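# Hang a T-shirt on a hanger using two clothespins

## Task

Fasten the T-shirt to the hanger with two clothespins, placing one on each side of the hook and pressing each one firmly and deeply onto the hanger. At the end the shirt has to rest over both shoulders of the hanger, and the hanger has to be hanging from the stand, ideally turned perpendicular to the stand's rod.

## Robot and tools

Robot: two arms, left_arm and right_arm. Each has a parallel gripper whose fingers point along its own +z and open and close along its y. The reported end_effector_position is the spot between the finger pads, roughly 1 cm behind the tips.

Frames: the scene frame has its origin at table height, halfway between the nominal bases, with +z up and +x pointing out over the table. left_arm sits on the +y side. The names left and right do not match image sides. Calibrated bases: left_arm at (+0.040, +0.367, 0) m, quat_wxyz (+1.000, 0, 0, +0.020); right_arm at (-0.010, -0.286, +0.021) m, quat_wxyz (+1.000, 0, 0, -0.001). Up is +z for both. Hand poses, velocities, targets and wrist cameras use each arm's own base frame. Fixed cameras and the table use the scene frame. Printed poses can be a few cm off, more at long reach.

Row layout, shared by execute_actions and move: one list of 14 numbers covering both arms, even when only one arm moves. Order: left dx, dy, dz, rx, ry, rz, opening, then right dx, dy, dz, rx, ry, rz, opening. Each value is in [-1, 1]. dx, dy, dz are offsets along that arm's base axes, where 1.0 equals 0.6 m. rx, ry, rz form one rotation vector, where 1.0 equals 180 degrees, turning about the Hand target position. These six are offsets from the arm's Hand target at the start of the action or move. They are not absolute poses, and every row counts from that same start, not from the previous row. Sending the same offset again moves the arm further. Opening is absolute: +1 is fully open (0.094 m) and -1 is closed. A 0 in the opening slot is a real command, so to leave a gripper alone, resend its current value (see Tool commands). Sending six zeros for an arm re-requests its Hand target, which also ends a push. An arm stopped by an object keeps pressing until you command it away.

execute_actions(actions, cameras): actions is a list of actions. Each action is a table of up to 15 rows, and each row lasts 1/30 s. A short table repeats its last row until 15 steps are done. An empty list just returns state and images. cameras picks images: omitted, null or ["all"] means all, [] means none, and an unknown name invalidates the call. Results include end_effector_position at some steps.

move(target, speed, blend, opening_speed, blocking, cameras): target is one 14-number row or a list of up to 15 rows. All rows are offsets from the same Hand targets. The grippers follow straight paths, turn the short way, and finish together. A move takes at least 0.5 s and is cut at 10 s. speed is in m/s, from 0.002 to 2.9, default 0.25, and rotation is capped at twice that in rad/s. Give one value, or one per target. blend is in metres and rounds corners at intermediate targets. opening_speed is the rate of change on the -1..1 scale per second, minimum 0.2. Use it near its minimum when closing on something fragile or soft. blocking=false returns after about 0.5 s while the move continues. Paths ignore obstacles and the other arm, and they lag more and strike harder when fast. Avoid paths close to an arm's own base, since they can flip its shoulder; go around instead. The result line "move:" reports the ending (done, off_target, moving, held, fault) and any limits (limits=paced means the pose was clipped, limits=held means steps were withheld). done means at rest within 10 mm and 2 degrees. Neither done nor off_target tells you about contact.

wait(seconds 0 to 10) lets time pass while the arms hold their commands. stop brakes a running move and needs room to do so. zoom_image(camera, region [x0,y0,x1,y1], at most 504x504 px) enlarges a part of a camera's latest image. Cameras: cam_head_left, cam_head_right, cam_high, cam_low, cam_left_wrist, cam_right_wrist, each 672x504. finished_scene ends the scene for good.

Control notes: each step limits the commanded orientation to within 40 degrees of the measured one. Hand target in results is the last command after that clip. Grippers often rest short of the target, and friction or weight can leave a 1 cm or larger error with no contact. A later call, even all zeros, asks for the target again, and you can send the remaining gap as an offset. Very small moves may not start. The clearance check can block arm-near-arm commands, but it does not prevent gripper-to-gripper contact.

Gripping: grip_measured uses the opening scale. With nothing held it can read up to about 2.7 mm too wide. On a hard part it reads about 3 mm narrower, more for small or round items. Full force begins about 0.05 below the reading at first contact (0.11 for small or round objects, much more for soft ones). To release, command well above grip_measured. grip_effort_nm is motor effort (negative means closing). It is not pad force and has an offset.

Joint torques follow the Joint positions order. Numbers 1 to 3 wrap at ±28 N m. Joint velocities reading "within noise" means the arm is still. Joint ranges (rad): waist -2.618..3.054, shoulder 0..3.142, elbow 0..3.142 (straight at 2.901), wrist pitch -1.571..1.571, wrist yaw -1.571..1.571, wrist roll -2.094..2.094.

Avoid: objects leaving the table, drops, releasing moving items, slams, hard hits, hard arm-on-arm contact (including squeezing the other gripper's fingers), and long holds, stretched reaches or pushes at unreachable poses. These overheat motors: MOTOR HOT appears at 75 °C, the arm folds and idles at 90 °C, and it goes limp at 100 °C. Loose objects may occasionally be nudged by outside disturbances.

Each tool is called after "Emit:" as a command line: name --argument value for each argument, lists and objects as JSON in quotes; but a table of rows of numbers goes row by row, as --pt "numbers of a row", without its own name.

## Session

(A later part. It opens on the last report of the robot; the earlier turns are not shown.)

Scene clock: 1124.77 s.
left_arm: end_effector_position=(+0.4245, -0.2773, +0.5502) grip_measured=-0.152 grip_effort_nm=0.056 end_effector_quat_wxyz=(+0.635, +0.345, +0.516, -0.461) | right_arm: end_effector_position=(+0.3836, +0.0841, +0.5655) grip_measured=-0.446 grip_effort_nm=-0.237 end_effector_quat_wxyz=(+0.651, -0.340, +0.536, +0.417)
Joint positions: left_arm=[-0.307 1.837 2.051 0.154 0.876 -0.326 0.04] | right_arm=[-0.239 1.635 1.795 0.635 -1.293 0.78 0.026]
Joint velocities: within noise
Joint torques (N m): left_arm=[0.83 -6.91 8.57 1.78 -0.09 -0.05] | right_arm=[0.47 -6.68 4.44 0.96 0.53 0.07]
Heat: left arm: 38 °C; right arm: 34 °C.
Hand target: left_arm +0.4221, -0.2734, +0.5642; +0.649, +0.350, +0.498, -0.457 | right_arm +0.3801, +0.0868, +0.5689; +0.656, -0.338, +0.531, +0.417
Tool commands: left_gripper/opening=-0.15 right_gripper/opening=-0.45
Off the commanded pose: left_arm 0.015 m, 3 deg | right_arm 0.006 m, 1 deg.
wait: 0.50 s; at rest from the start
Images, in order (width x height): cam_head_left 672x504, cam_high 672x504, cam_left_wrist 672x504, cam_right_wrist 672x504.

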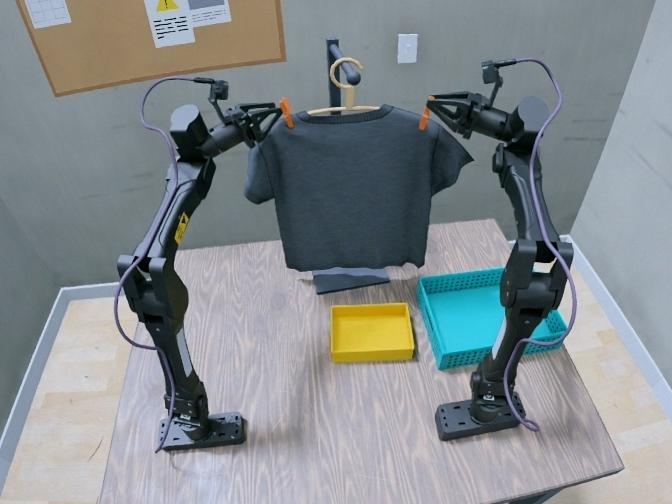

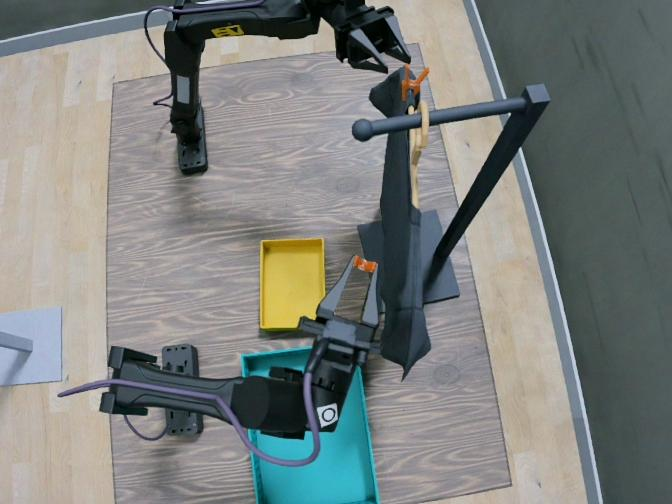

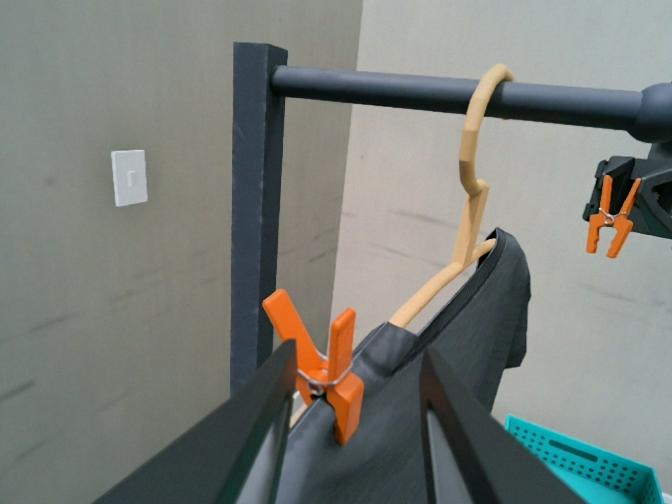

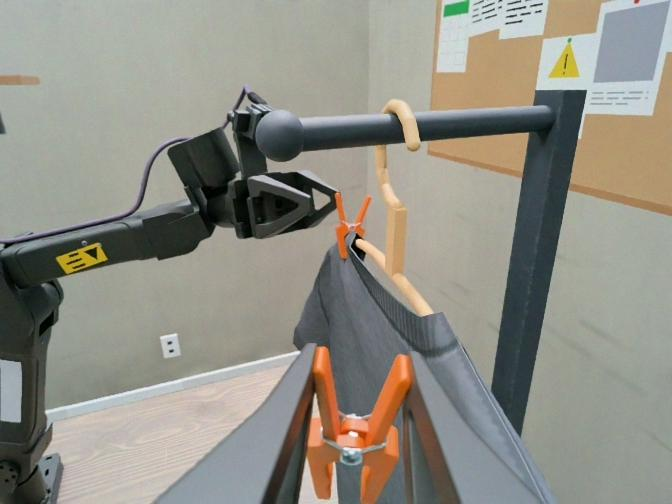

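Emit:
move --target '[0.0077, 0.0238, 0.0633, 0, 0, 0, -0.15, 0, 0, 0, 0, 0, 0, -0.45]' --speed 0.06

Emit:
zoom_image --camera "cam_head_left" --region '[200, 60, 380, 200]'

Emit:
zoom_image --camera "cam_high" --region '[330, 20, 450, 140]'

Emit:
zoom_image --camera "cam_right_wrist" --region '[280, 150, 460, 340]'

Scene clock: 1140.33 s.
left_arm: end_effector_position=(+0.4257, -0.2620, +0.5999) grip_measured=-0.152 grip_effort_nm=0.066 end_effector_quat_wxyz=(+0.648, +0.349, +0.499, -0.458) | right_arm: end_effector_position=(+0.3836, +0.0841, +0.5655) grip_measured=-0.446 grip_effort_nm=-0.232 end_effector_quat_wxyz=(+0.651, -0.340, +0.536, +0.417)
Joint positions: left_arm=[-0.268 1.978 2.44 -0.026 0.911 -0.357 0.04] | right_arm=[-0.239 1.635 1.795 0.635 -1.293 0.78 0.026]
Joint velocities: within noise
Joint torques (N m): left_arm=[0.68 -6.82 7.13 1.37 -0.1 -0.03] | right_arm=[0.61 -6.64 4.42 0.95 0.53 0.06]
Heat: left arm: 37 °C; right arm: 34 °C.
Hand target: left_arm +0.4266, -0.2592, +0.6022; +0.649, +0.350, +0.498, -0.457 | right_arm +0.3801, +0.0868, +0.5689; +0.656, -0.338, +0.531, +0.417
Off the commanded pose: left_arm 0.004 m, 0 deg | right_arm 0.006 m, 1 deg.
move: done

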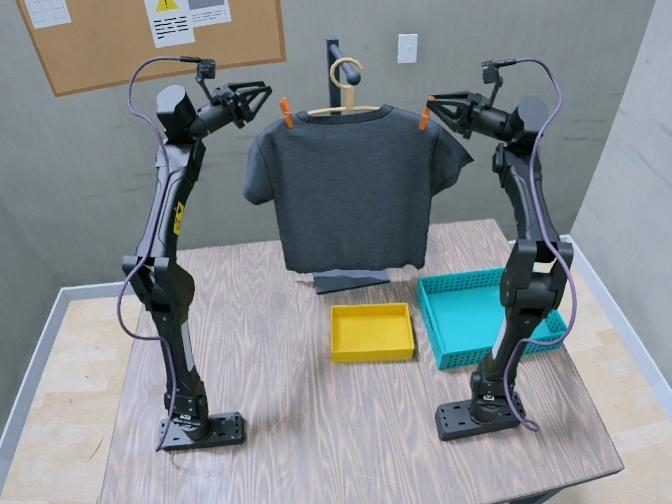

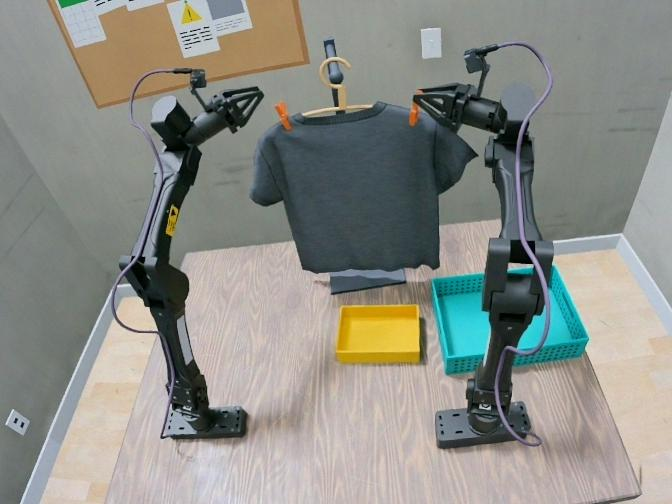

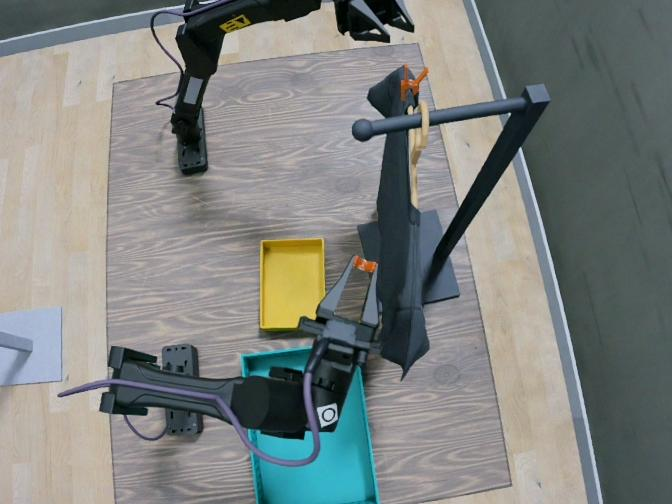

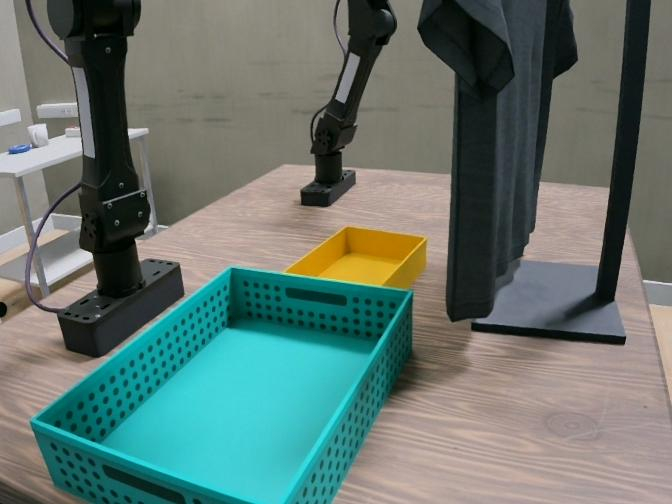

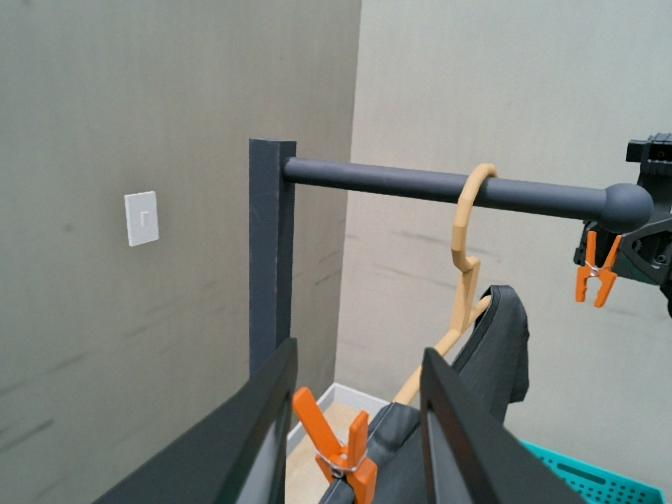

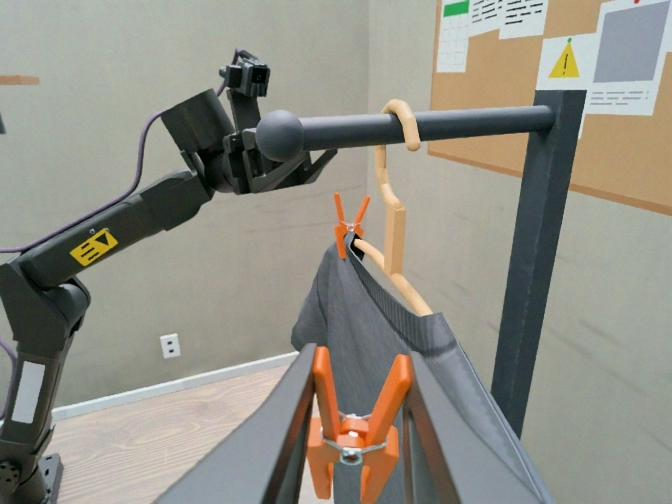

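Scaled by 2.800 from the camera's 672x504 image, which has a finer 960x720 frame.

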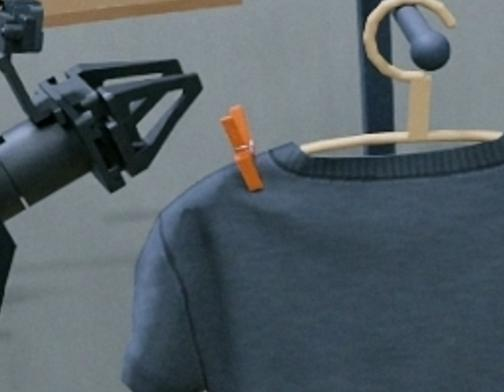

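Scaled by 4.200 from the camera's 672x504 image, which has a finer 960x720 frame.

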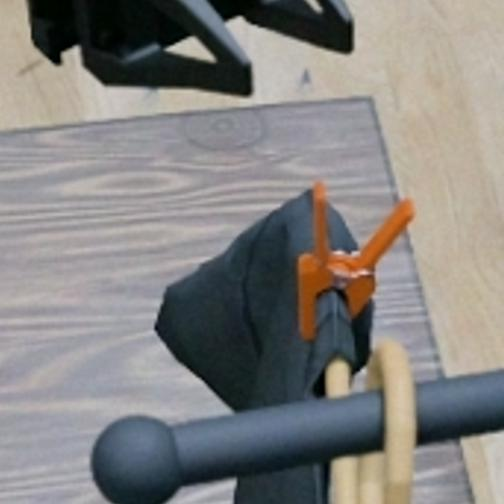

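Scaled by 2.653 from the camera's 672x504 image, which has a finer 960x720 frame.

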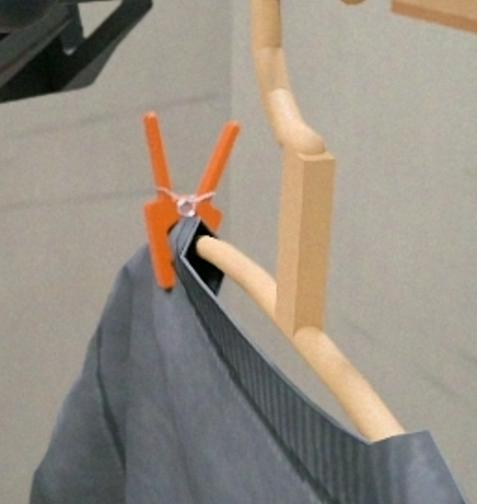

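Emit:
move --pt "-0.0417 0.05 0.008 0 0 0 -0.15 0 0 0.06 0 0 0 -0.62" --pt "-0.0833 0.1 0.0167 0 0 0 -0.15 0.05 0.045 0.06 0 0 0 -0.62" --speed 0.1 --opening_speed 0.25

Emit:
zoom_image --camera "cam_high" --region '[320, 170, 460, 390]'

Emit:
zoom_image --camera "cam_left_wrist" --region '[400, 180, 660, 440]'

Emit:
zoom_image --camera "cam_right_wrist" --region '[240, 250, 494, 504]'

Scene clock: 1183.27 s.
left_arm: end_effector_position=(+0.3912, -0.2029, +0.5995) grip_measured=-0.152 grip_effort_nm=0.061 end_effector_quat_wxyz=(+0.636, +0.342, +0.514, -0.462) | right_arm: end_effector_position=(+0.4076, +0.1132, +0.6010) grip_measured=-0.616 grip_effort_nm=-0.271 end_effector_quat_wxyz=(+0.650, -0.339, +0.534, +0.421)
Joint positions: left_arm=[-0.125 1.742 2.116 0.114 1.038 -0.47 0.04] | right_arm=[-0.138 1.784 2.171 0.23 -1.217 0.595 0.018]
Joint velocities: within noise
Joint torques (N m): left_arm=[0.34 -8.31 4.97 1.58 -0.16 -0.1] | right_arm=[0.4 -5.63 6.84 1.01 0.42 -0.05]
Heat: left arm: 37 °C; right arm: 34 °C.
Hand target: left_arm +0.3766, -0.1991, +0.6123; +0.649, +0.350, +0.498, -0.457 | right_arm +0.4100, +0.1139, +0.6050; +0.656, -0.338, +0.530, +0.417
Off the commanded pose: left_arm 0.020 m, 3 deg | right_arm 0.005 m, 1 deg.
move: off_target (left_arm)

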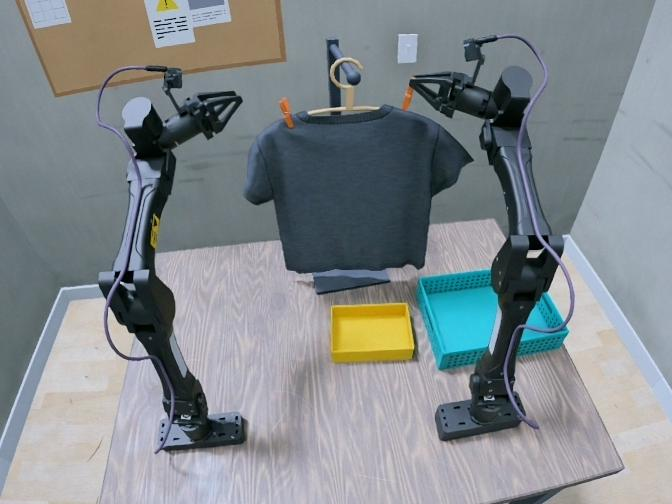

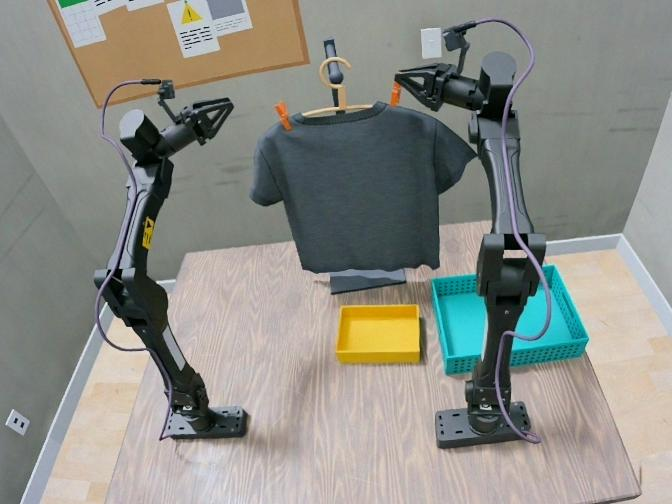

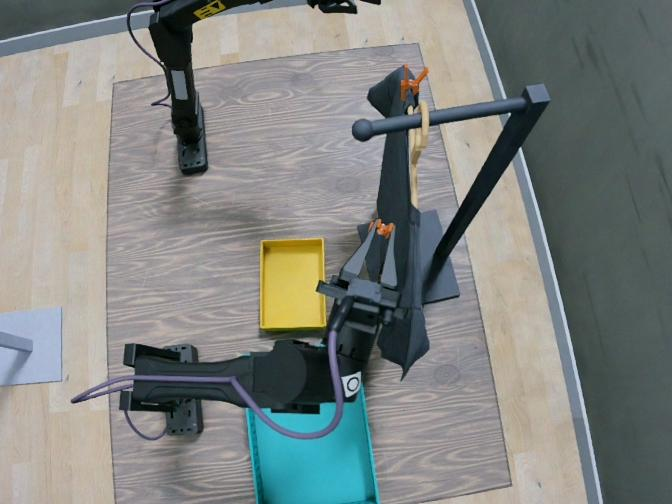

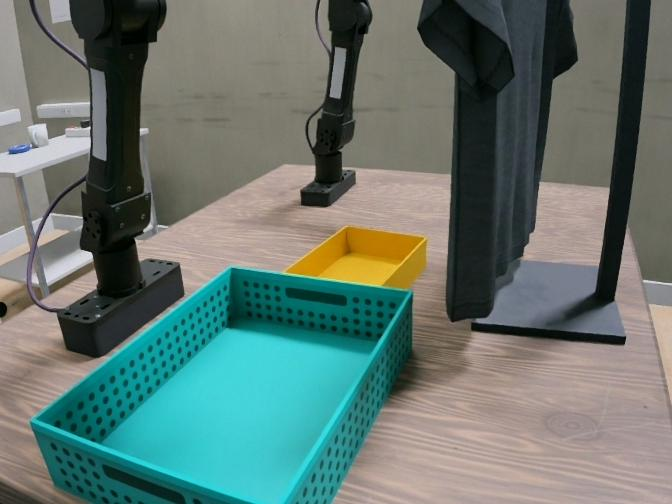

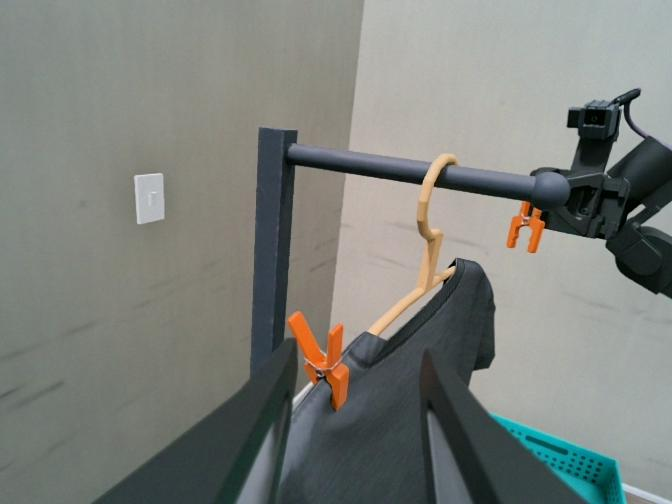

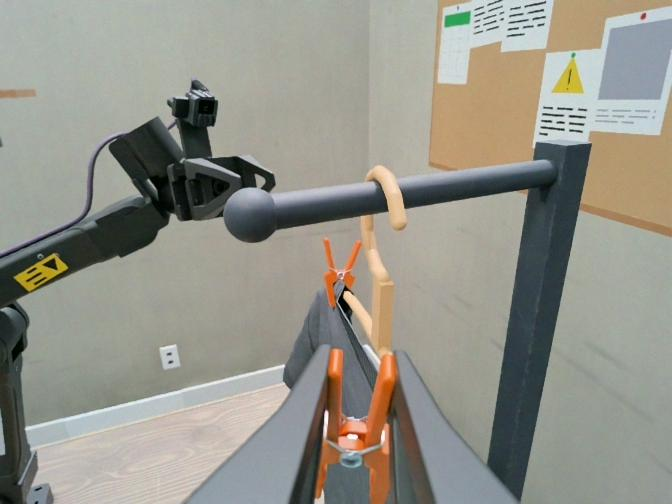

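Scaled by 2.291 from the camera's 672x504 image, which has a finer 960x720 frame.

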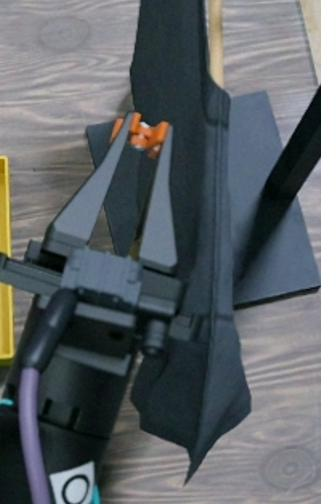

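Scaled by 1.938 from the camera's 672x504 image, which has a finer 960x720 frame.

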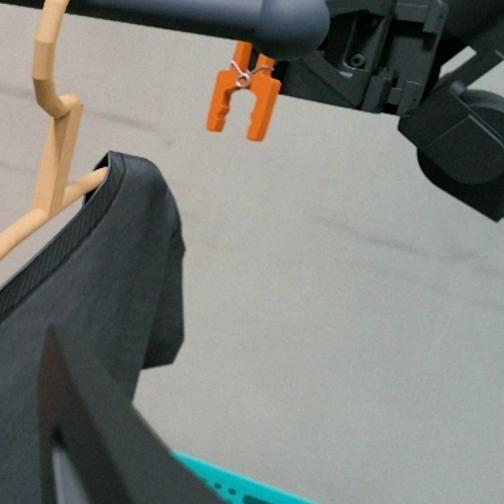

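Scaled by 1.984 from the camera's 672x504 image, which has a finer 960x720 frame.

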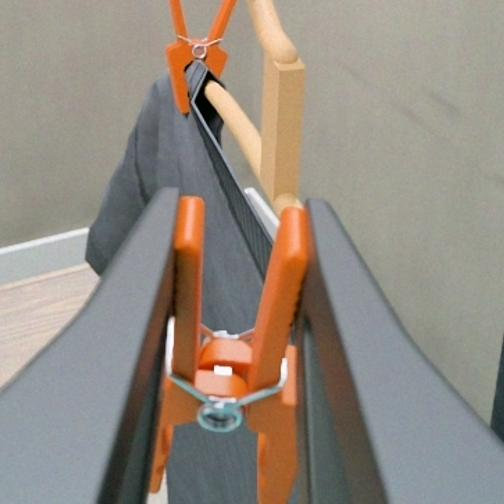

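Emit:
move --target '[0, 0, 0, 0, 0, 0, -0.15, 0.0533, 0.045, 0.005, -0.0191, -0.0416, -0.0093, -0.62]' --speed 0.1

Emit:
zoom_image --camera "cam_high" --region '[350, 150, 450, 250]'

Emit:
zoom_image --camera "cam_left_wrist" --region '[380, 160, 580, 360]'

Emit:
zoom_image --camera "cam_right_wrist" --region '[240, 250, 494, 504]'

Emit:
zoom_image --camera "cam_head_left" --region '[340, 60, 440, 160]'

Scene clock: 1234.27 s.
left_arm: end_effector_position=(+0.3910, -0.2029, +0.5996) grip_measured=-0.152 grip_effort_nm=0.061 end_effector_quat_wxyz=(+0.636, +0.342, +0.514, -0.463) | right_arm: end_effector_position=(+0.4359, +0.1400, +0.6089) grip_measured=-0.616 grip_effort_nm=-0.266 end_effector_quat_wxyz=(+0.683, -0.379, +0.503, +0.370)
Joint positions: left_arm=[-0.125 1.742 2.116 0.115 1.039 -0.47 0.04] | right_arm=[-0.054 1.961 2.482 0.004 -1.145 0.335 0.018]
Joint velocities: within noise
Joint torques (N m): left_arm=[0.62 -8.34 4.82 1.64 -0.17 -0.08] | right_arm=[0.36 -6.28 6.54 1.13 0.39 -0.02]
Heat: left arm: 39 °C; right arm: 32 °C.
Hand target: left_arm +0.3766, -0.1991, +0.6123; +0.649, +0.350, +0.498, -0.457 | right_arm +0.4419, +0.1409, +0.6081; +0.685, -0.376, +0.504, +0.369
Off the commanded pose: left_arm 0.020 m, 3 deg | right_arm 0.006 m, 0 deg.
move: off_target (left_arm)

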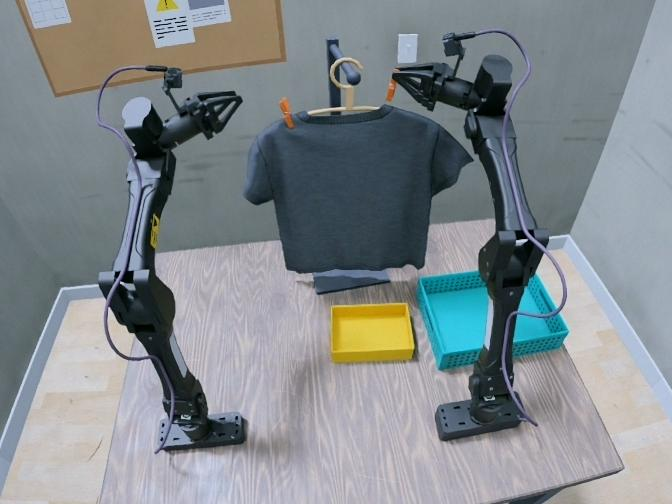

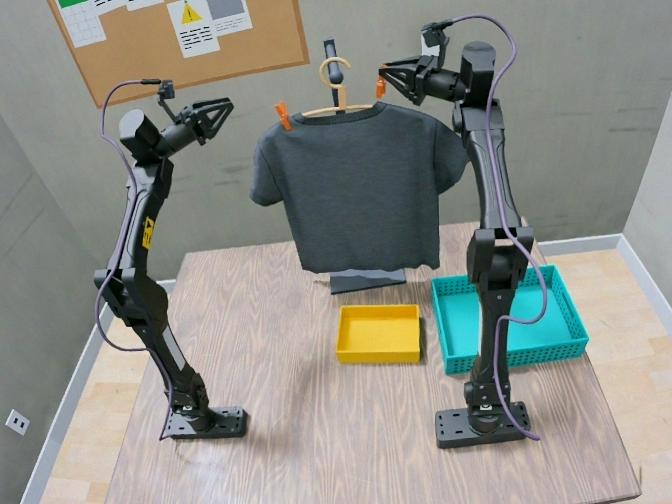

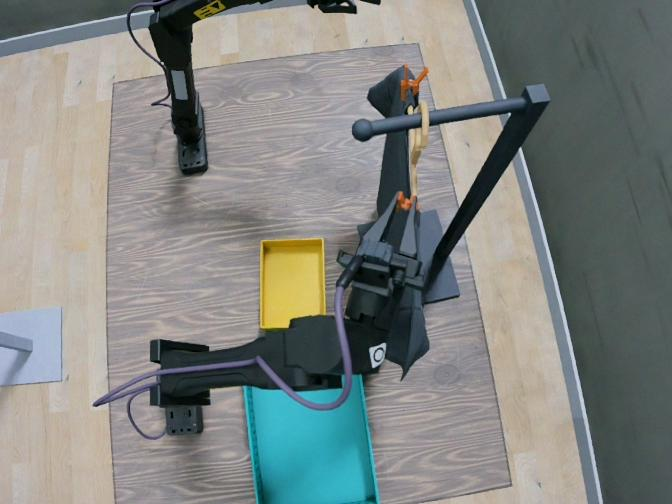

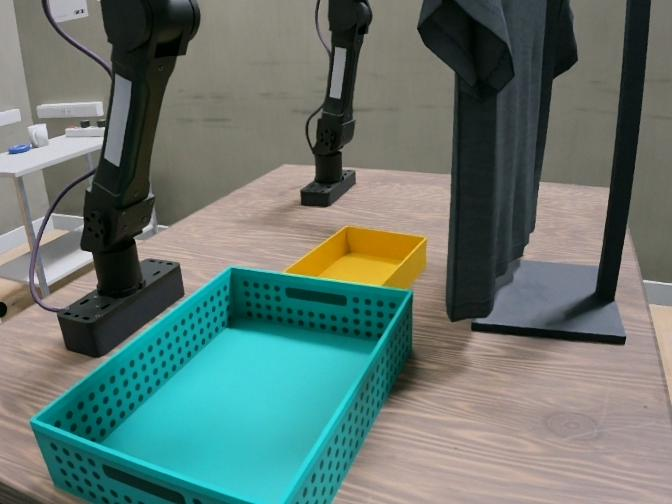

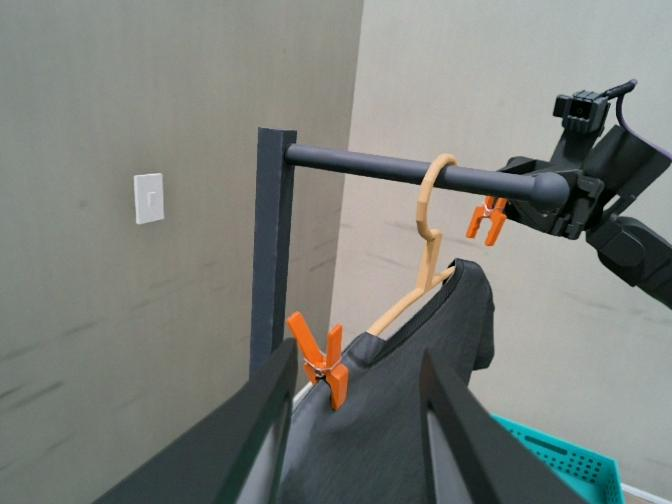

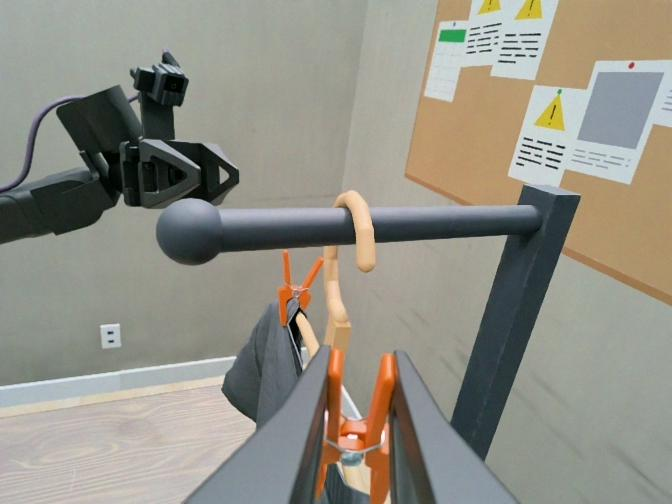

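Scaled by 5.040 from the camera's 672x504 image, which has a finer 960x720 frame.

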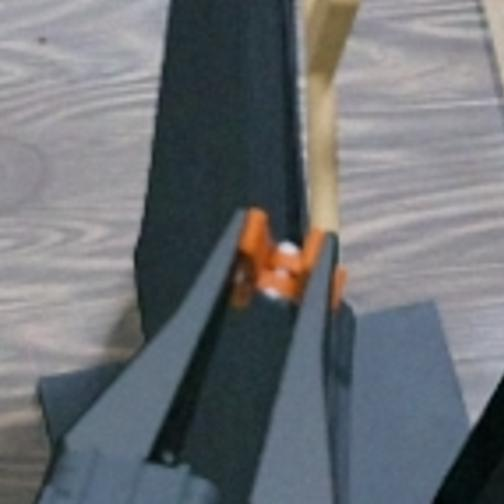

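Scaled by 2.520 from the camera's 672x504 image, which has a finer 960x720 frame.

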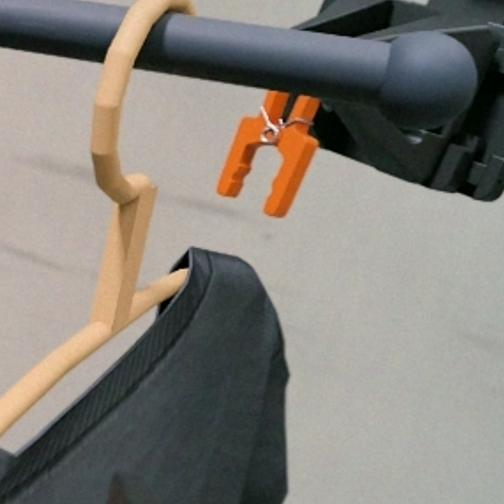

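Scaled by 1.984 from the camera's 672x504 image, which has a finer 960x720 frame.

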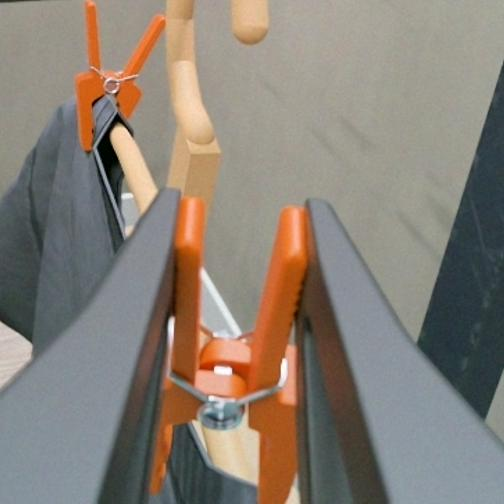

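Scaled by 5.040 from the camera's 672x504 image, which has a finer 960x720 frame.

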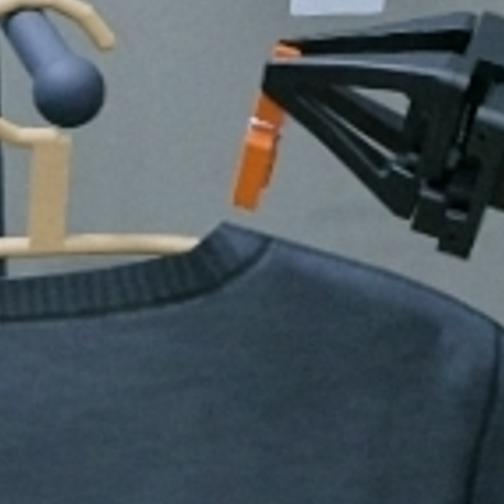

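Emit:
move --target '[0, 0, 0, 0, 0, 0, -0.15, 0.0092, -0.0433, -0.005, 0, 0, 0, -0.62]' --speed 0.08 --cameras '["cam_high", "cam_head_left", "cam_left_wrist", "cam_right_wrist"]'

Emit:
zoom_image --camera "cam_high" --region '[350, 150, 450, 250]'

Emit:
zoom_image --camera "cam_left_wrist" --region '[400, 180, 560, 340]'

Emit:
zoom_image --camera "cam_right_wrist" --region '[260, 304, 460, 504]'

Emit:
zoom_image --camera "cam_head_left" --region '[350, 60, 430, 140]'

Scene clock: 1286.53 s.
left_arm: end_effector_position=(+0.3909, -0.2029, +0.5997) grip_measured=-0.152 grip_effort_nm=0.061 end_effector_quat_wxyz=(+0.637, +0.342, +0.513, -0.463) | right_arm: end_effector_position=(+0.4456, +0.1165, +0.6030) grip_measured=-0.616 grip_effort_nm=-0.266 end_effector_quat_wxyz=(+0.681, -0.375, +0.508, +0.371)
Joint positions: left_arm=[-0.125 1.742 2.116 0.116 1.039 -0.47 0.04] | right_arm=[-0.114 1.991 2.482 0.092 -1.192 0.412 0.018]
Joint velocities: within noise
Joint torques (N m): left_arm=[0.54 -8.2 4.81 1.61 -0.19 -0.05] | right_arm=[-0.23 -6.74 6.43 1.25 0.28 0.07]
Heat: left arm: 39 °C; right arm: 34 °C.
Hand target: left_arm +0.3766, -0.1991, +0.6123; +0.649, +0.350, +0.498, -0.456 | right_arm +0.4475, +0.1148, +0.6050; +0.685, -0.376, +0.504, +0.369
Off the commanded pose: left_arm 0.019 m, 2 deg | right_arm 0.003 m, 1 deg.
move: off_target (left_arm)
Images, in order (width x height): cam_head_left 672x504, cam_high 672x504, cam_left_wrist 672x504, cam_right_wrist 672x504.

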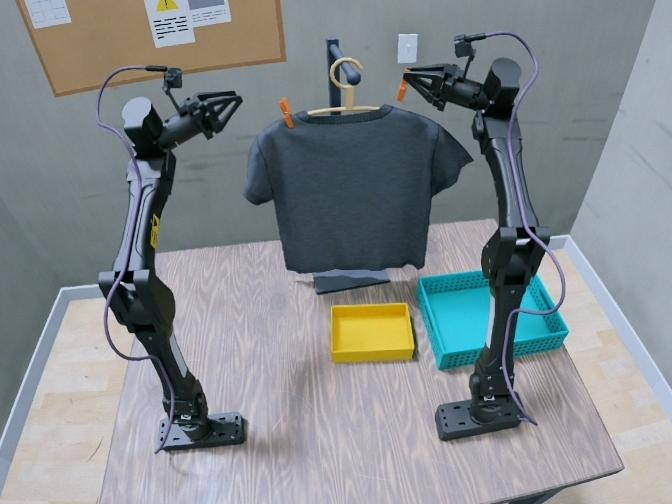

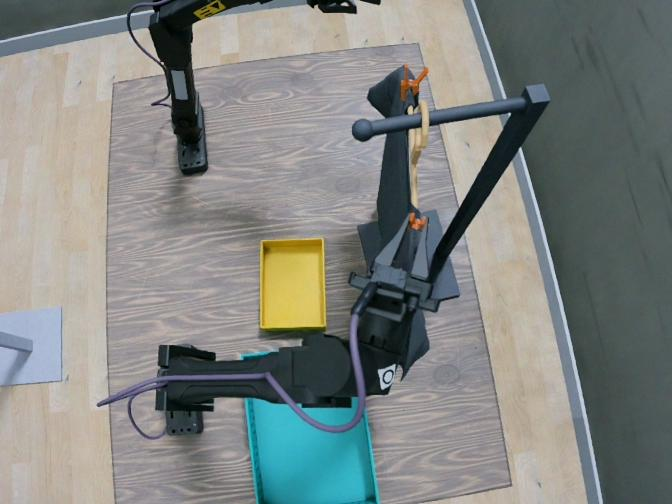

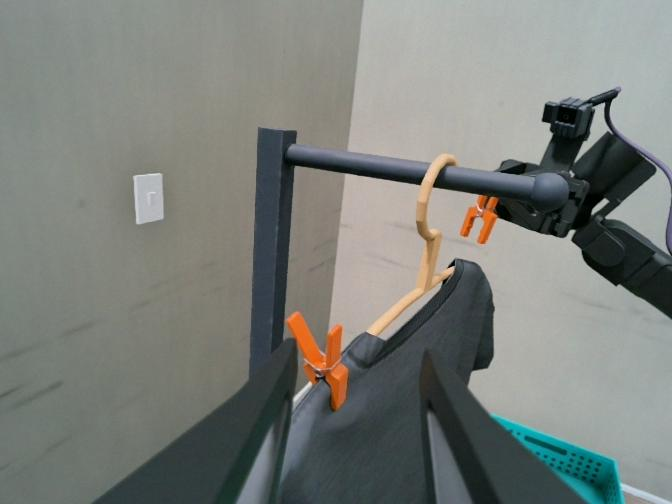

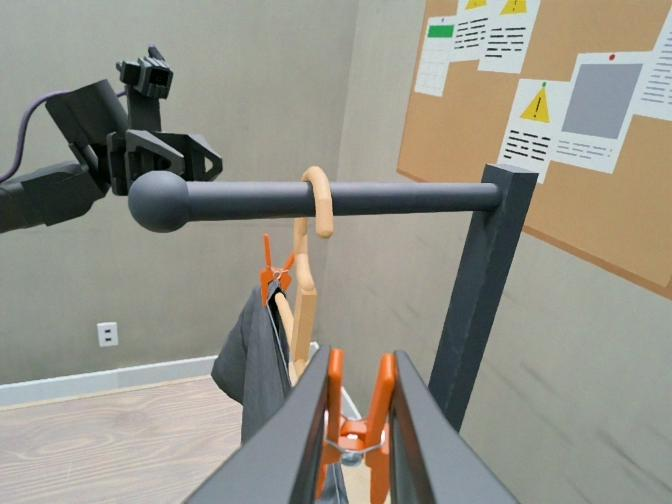

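Scaled by 5.040 from the camera's 672x504 image, which has a finer 960x720 frame.

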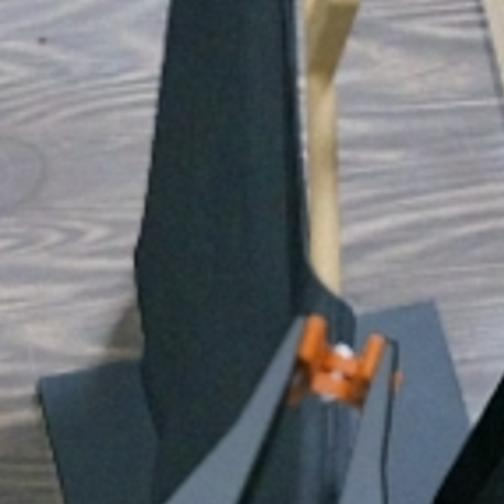

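Scaled by 3.150 from the camera's 672x504 image, which has a finer 960x720 frame.

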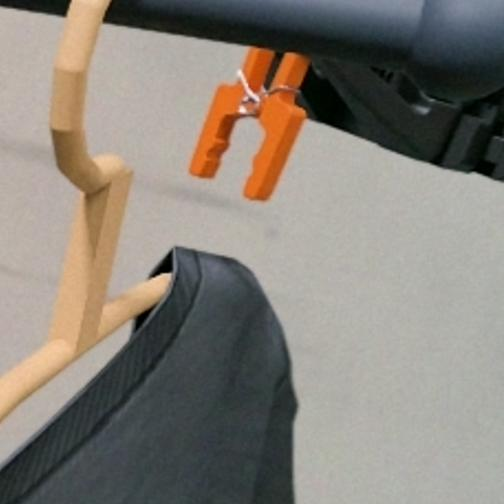

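Scaled by 2.520 from the camera's 672x504 image, which has a finer 960x720 frame.

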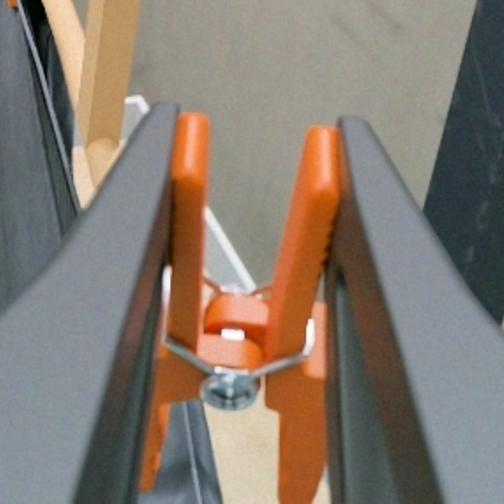

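Scaled by 6.300 from the camera's 672x504 image, which has a finer 960x720 frame.

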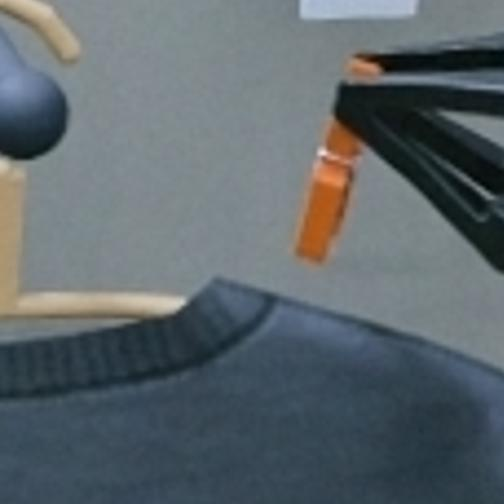

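Emit:
zoom_image --camera "cam_right_wrist" --region '[300, 420, 400, 504]'

Emit:
zoom_image --camera "cam_high" --region '[390, 190, 440, 250]'

Emit:
zoom_image --camera "cam_head_right" --region '[340, 60, 440, 160]'

Scaled by 5.040 from the camera's 672x504 image, which has a finer 960x720 frame.

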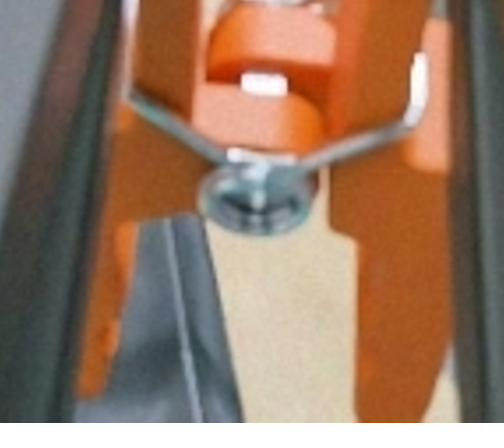

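Scaled by 8.400 from the camera's 672x504 image, which has a finer 960x720 frame.

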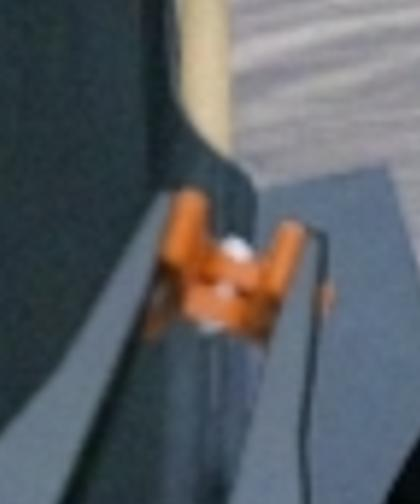

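This scene's latest camera images include none from cam_head_right. They are from: cam_head_left, cam_high, cam_left_wrist, cam_right_wrist. cam_head_right's image comes with the result of a call that names it in "cameras".

Emit:
move --target '[0, 0, 0, 0, 0, 0, -0.15, -0.025, 0.0017, 0.0083, 0, 0, 0, -0.62]' --speed 0.06 --cameras '["cam_high", "cam_head_left", "cam_left_wrist", "cam_right_wrist"]'

Emit:
zoom_image --camera "cam_right_wrist" --region '[300, 404, 400, 504]'

Emit:
zoom_image --camera "cam_left_wrist" --region '[400, 180, 560, 340]'

Emit:
zoom_image --camera "cam_head_left" --region '[350, 60, 430, 140]'

Emit:
zoom_image --camera "cam_high" --region '[380, 180, 450, 250]'

Scene clock: 1321.97 s.
left_arm: end_effector_position=(+0.3909, -0.2029, +0.5997) grip_measured=-0.152 grip_effort_nm=0.066 end_effector_quat_wxyz=(+0.637, +0.342, +0.513, -0.463) | right_arm: end_effector_position=(+0.4495, +0.1162, +0.5954) grip_measured=-0.616 grip_effort_nm=-0.271 end_effector_quat_wxyz=(+0.675, -0.371, +0.514, +0.377)
Joint positions: left_arm=[-0.125 1.742 2.116 0.116 1.039 -0.47 0.04] | right_arm=[-0.114 1.98 2.439 0.103 -1.195 0.413 0.018]
Joint velocities: within noise
Joint torques (N m): left_arm=[0.44 -8.39 4.66 1.56 -0.15 0] | right_arm=[-0.39 -11.06 4.12 1.27 0.29 0.1]
Heat: left arm: 39 °C; right arm: 35 °C.
Hand target: left_arm +0.3766, -0.1991, +0.6123; +0.649, +0.350, +0.498, -0.456 | right_arm +0.4326, +0.1158, +0.6100; +0.685, -0.376, +0.504, +0.369
Off the commanded pose: left_arm 0.019 m, 3 deg | right_arm 0.022 m, 2 deg.
move: off_target (left_arm, right_arm)
Images, in order (width x height): cam_head_left 672x504, cam_high 672x504, cam_left_wrist 672x504, cam_right_wrist 672x504.

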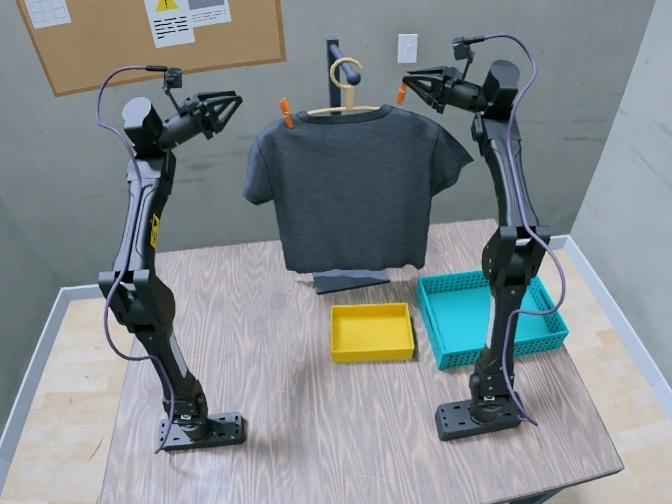

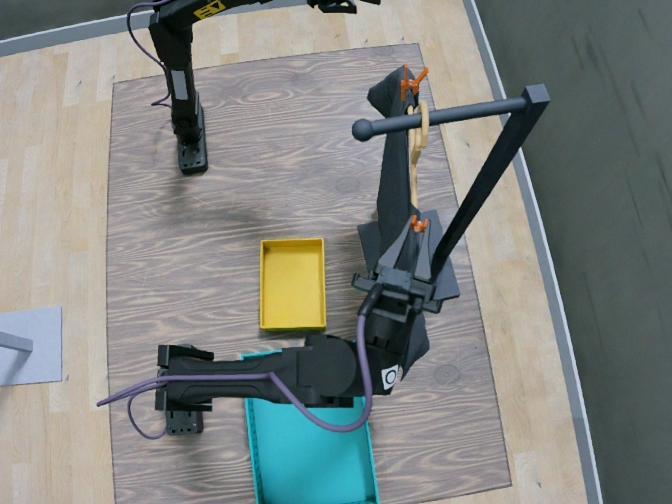

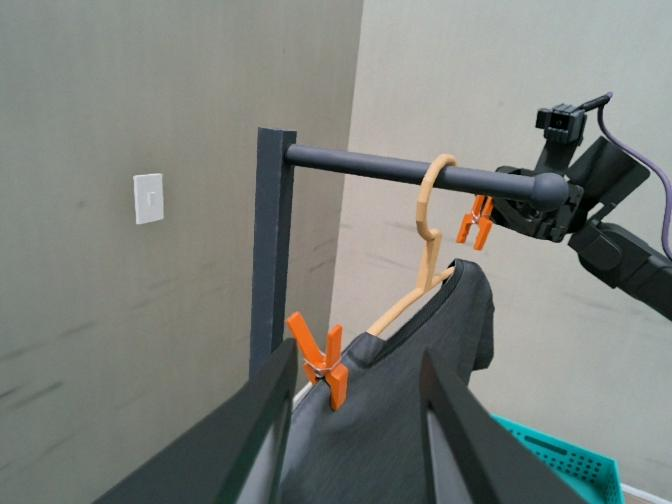

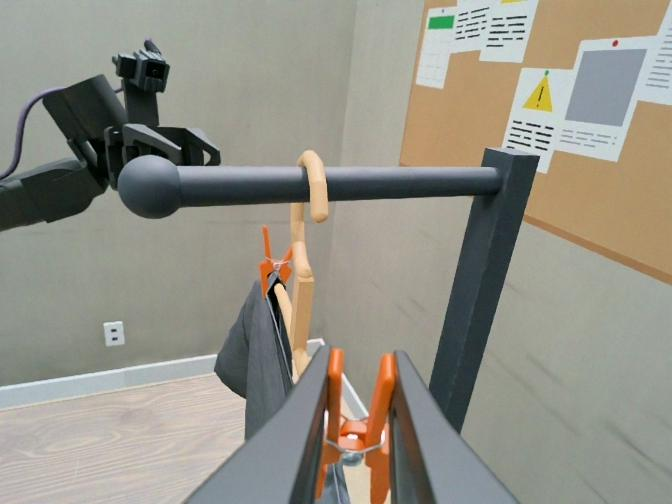

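Scaled by 5.040 from the camera's 672x504 image, which has a finer 960x720 frame.

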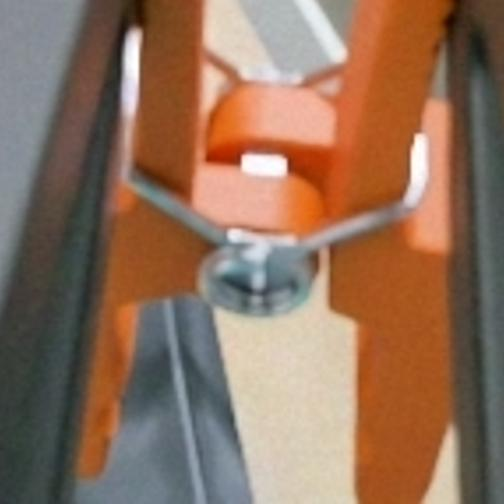

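Scaled by 3.150 from the camera's 672x504 image, which has a finer 960x720 frame.

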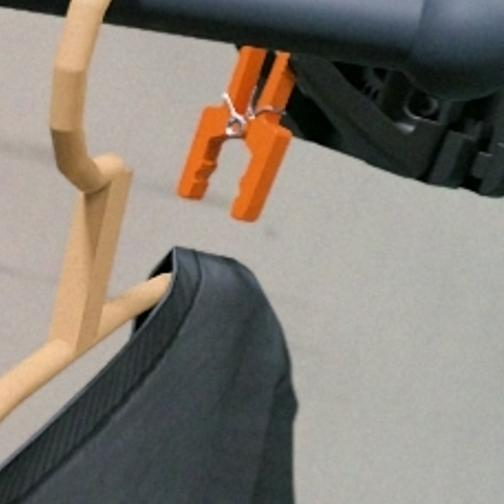

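Scaled by 6.300 from the camera's 672x504 image, which has a finer 960x720 frame.

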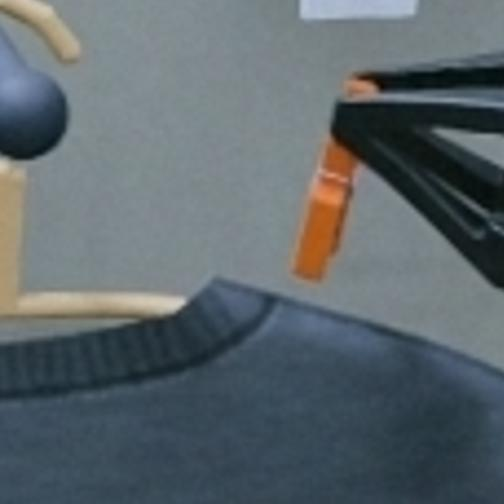

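Scaled by 7.200 from the camera's 672x504 image, which has a finer 960x720 frame.

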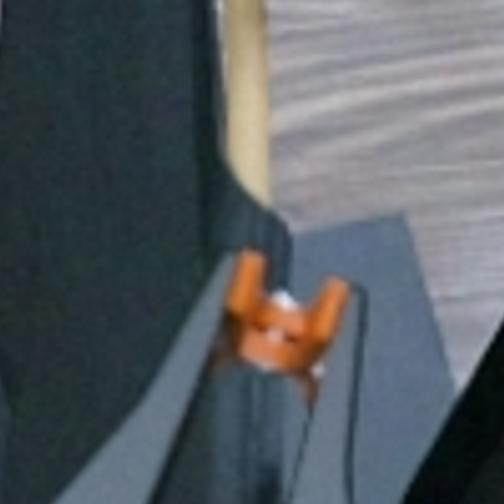

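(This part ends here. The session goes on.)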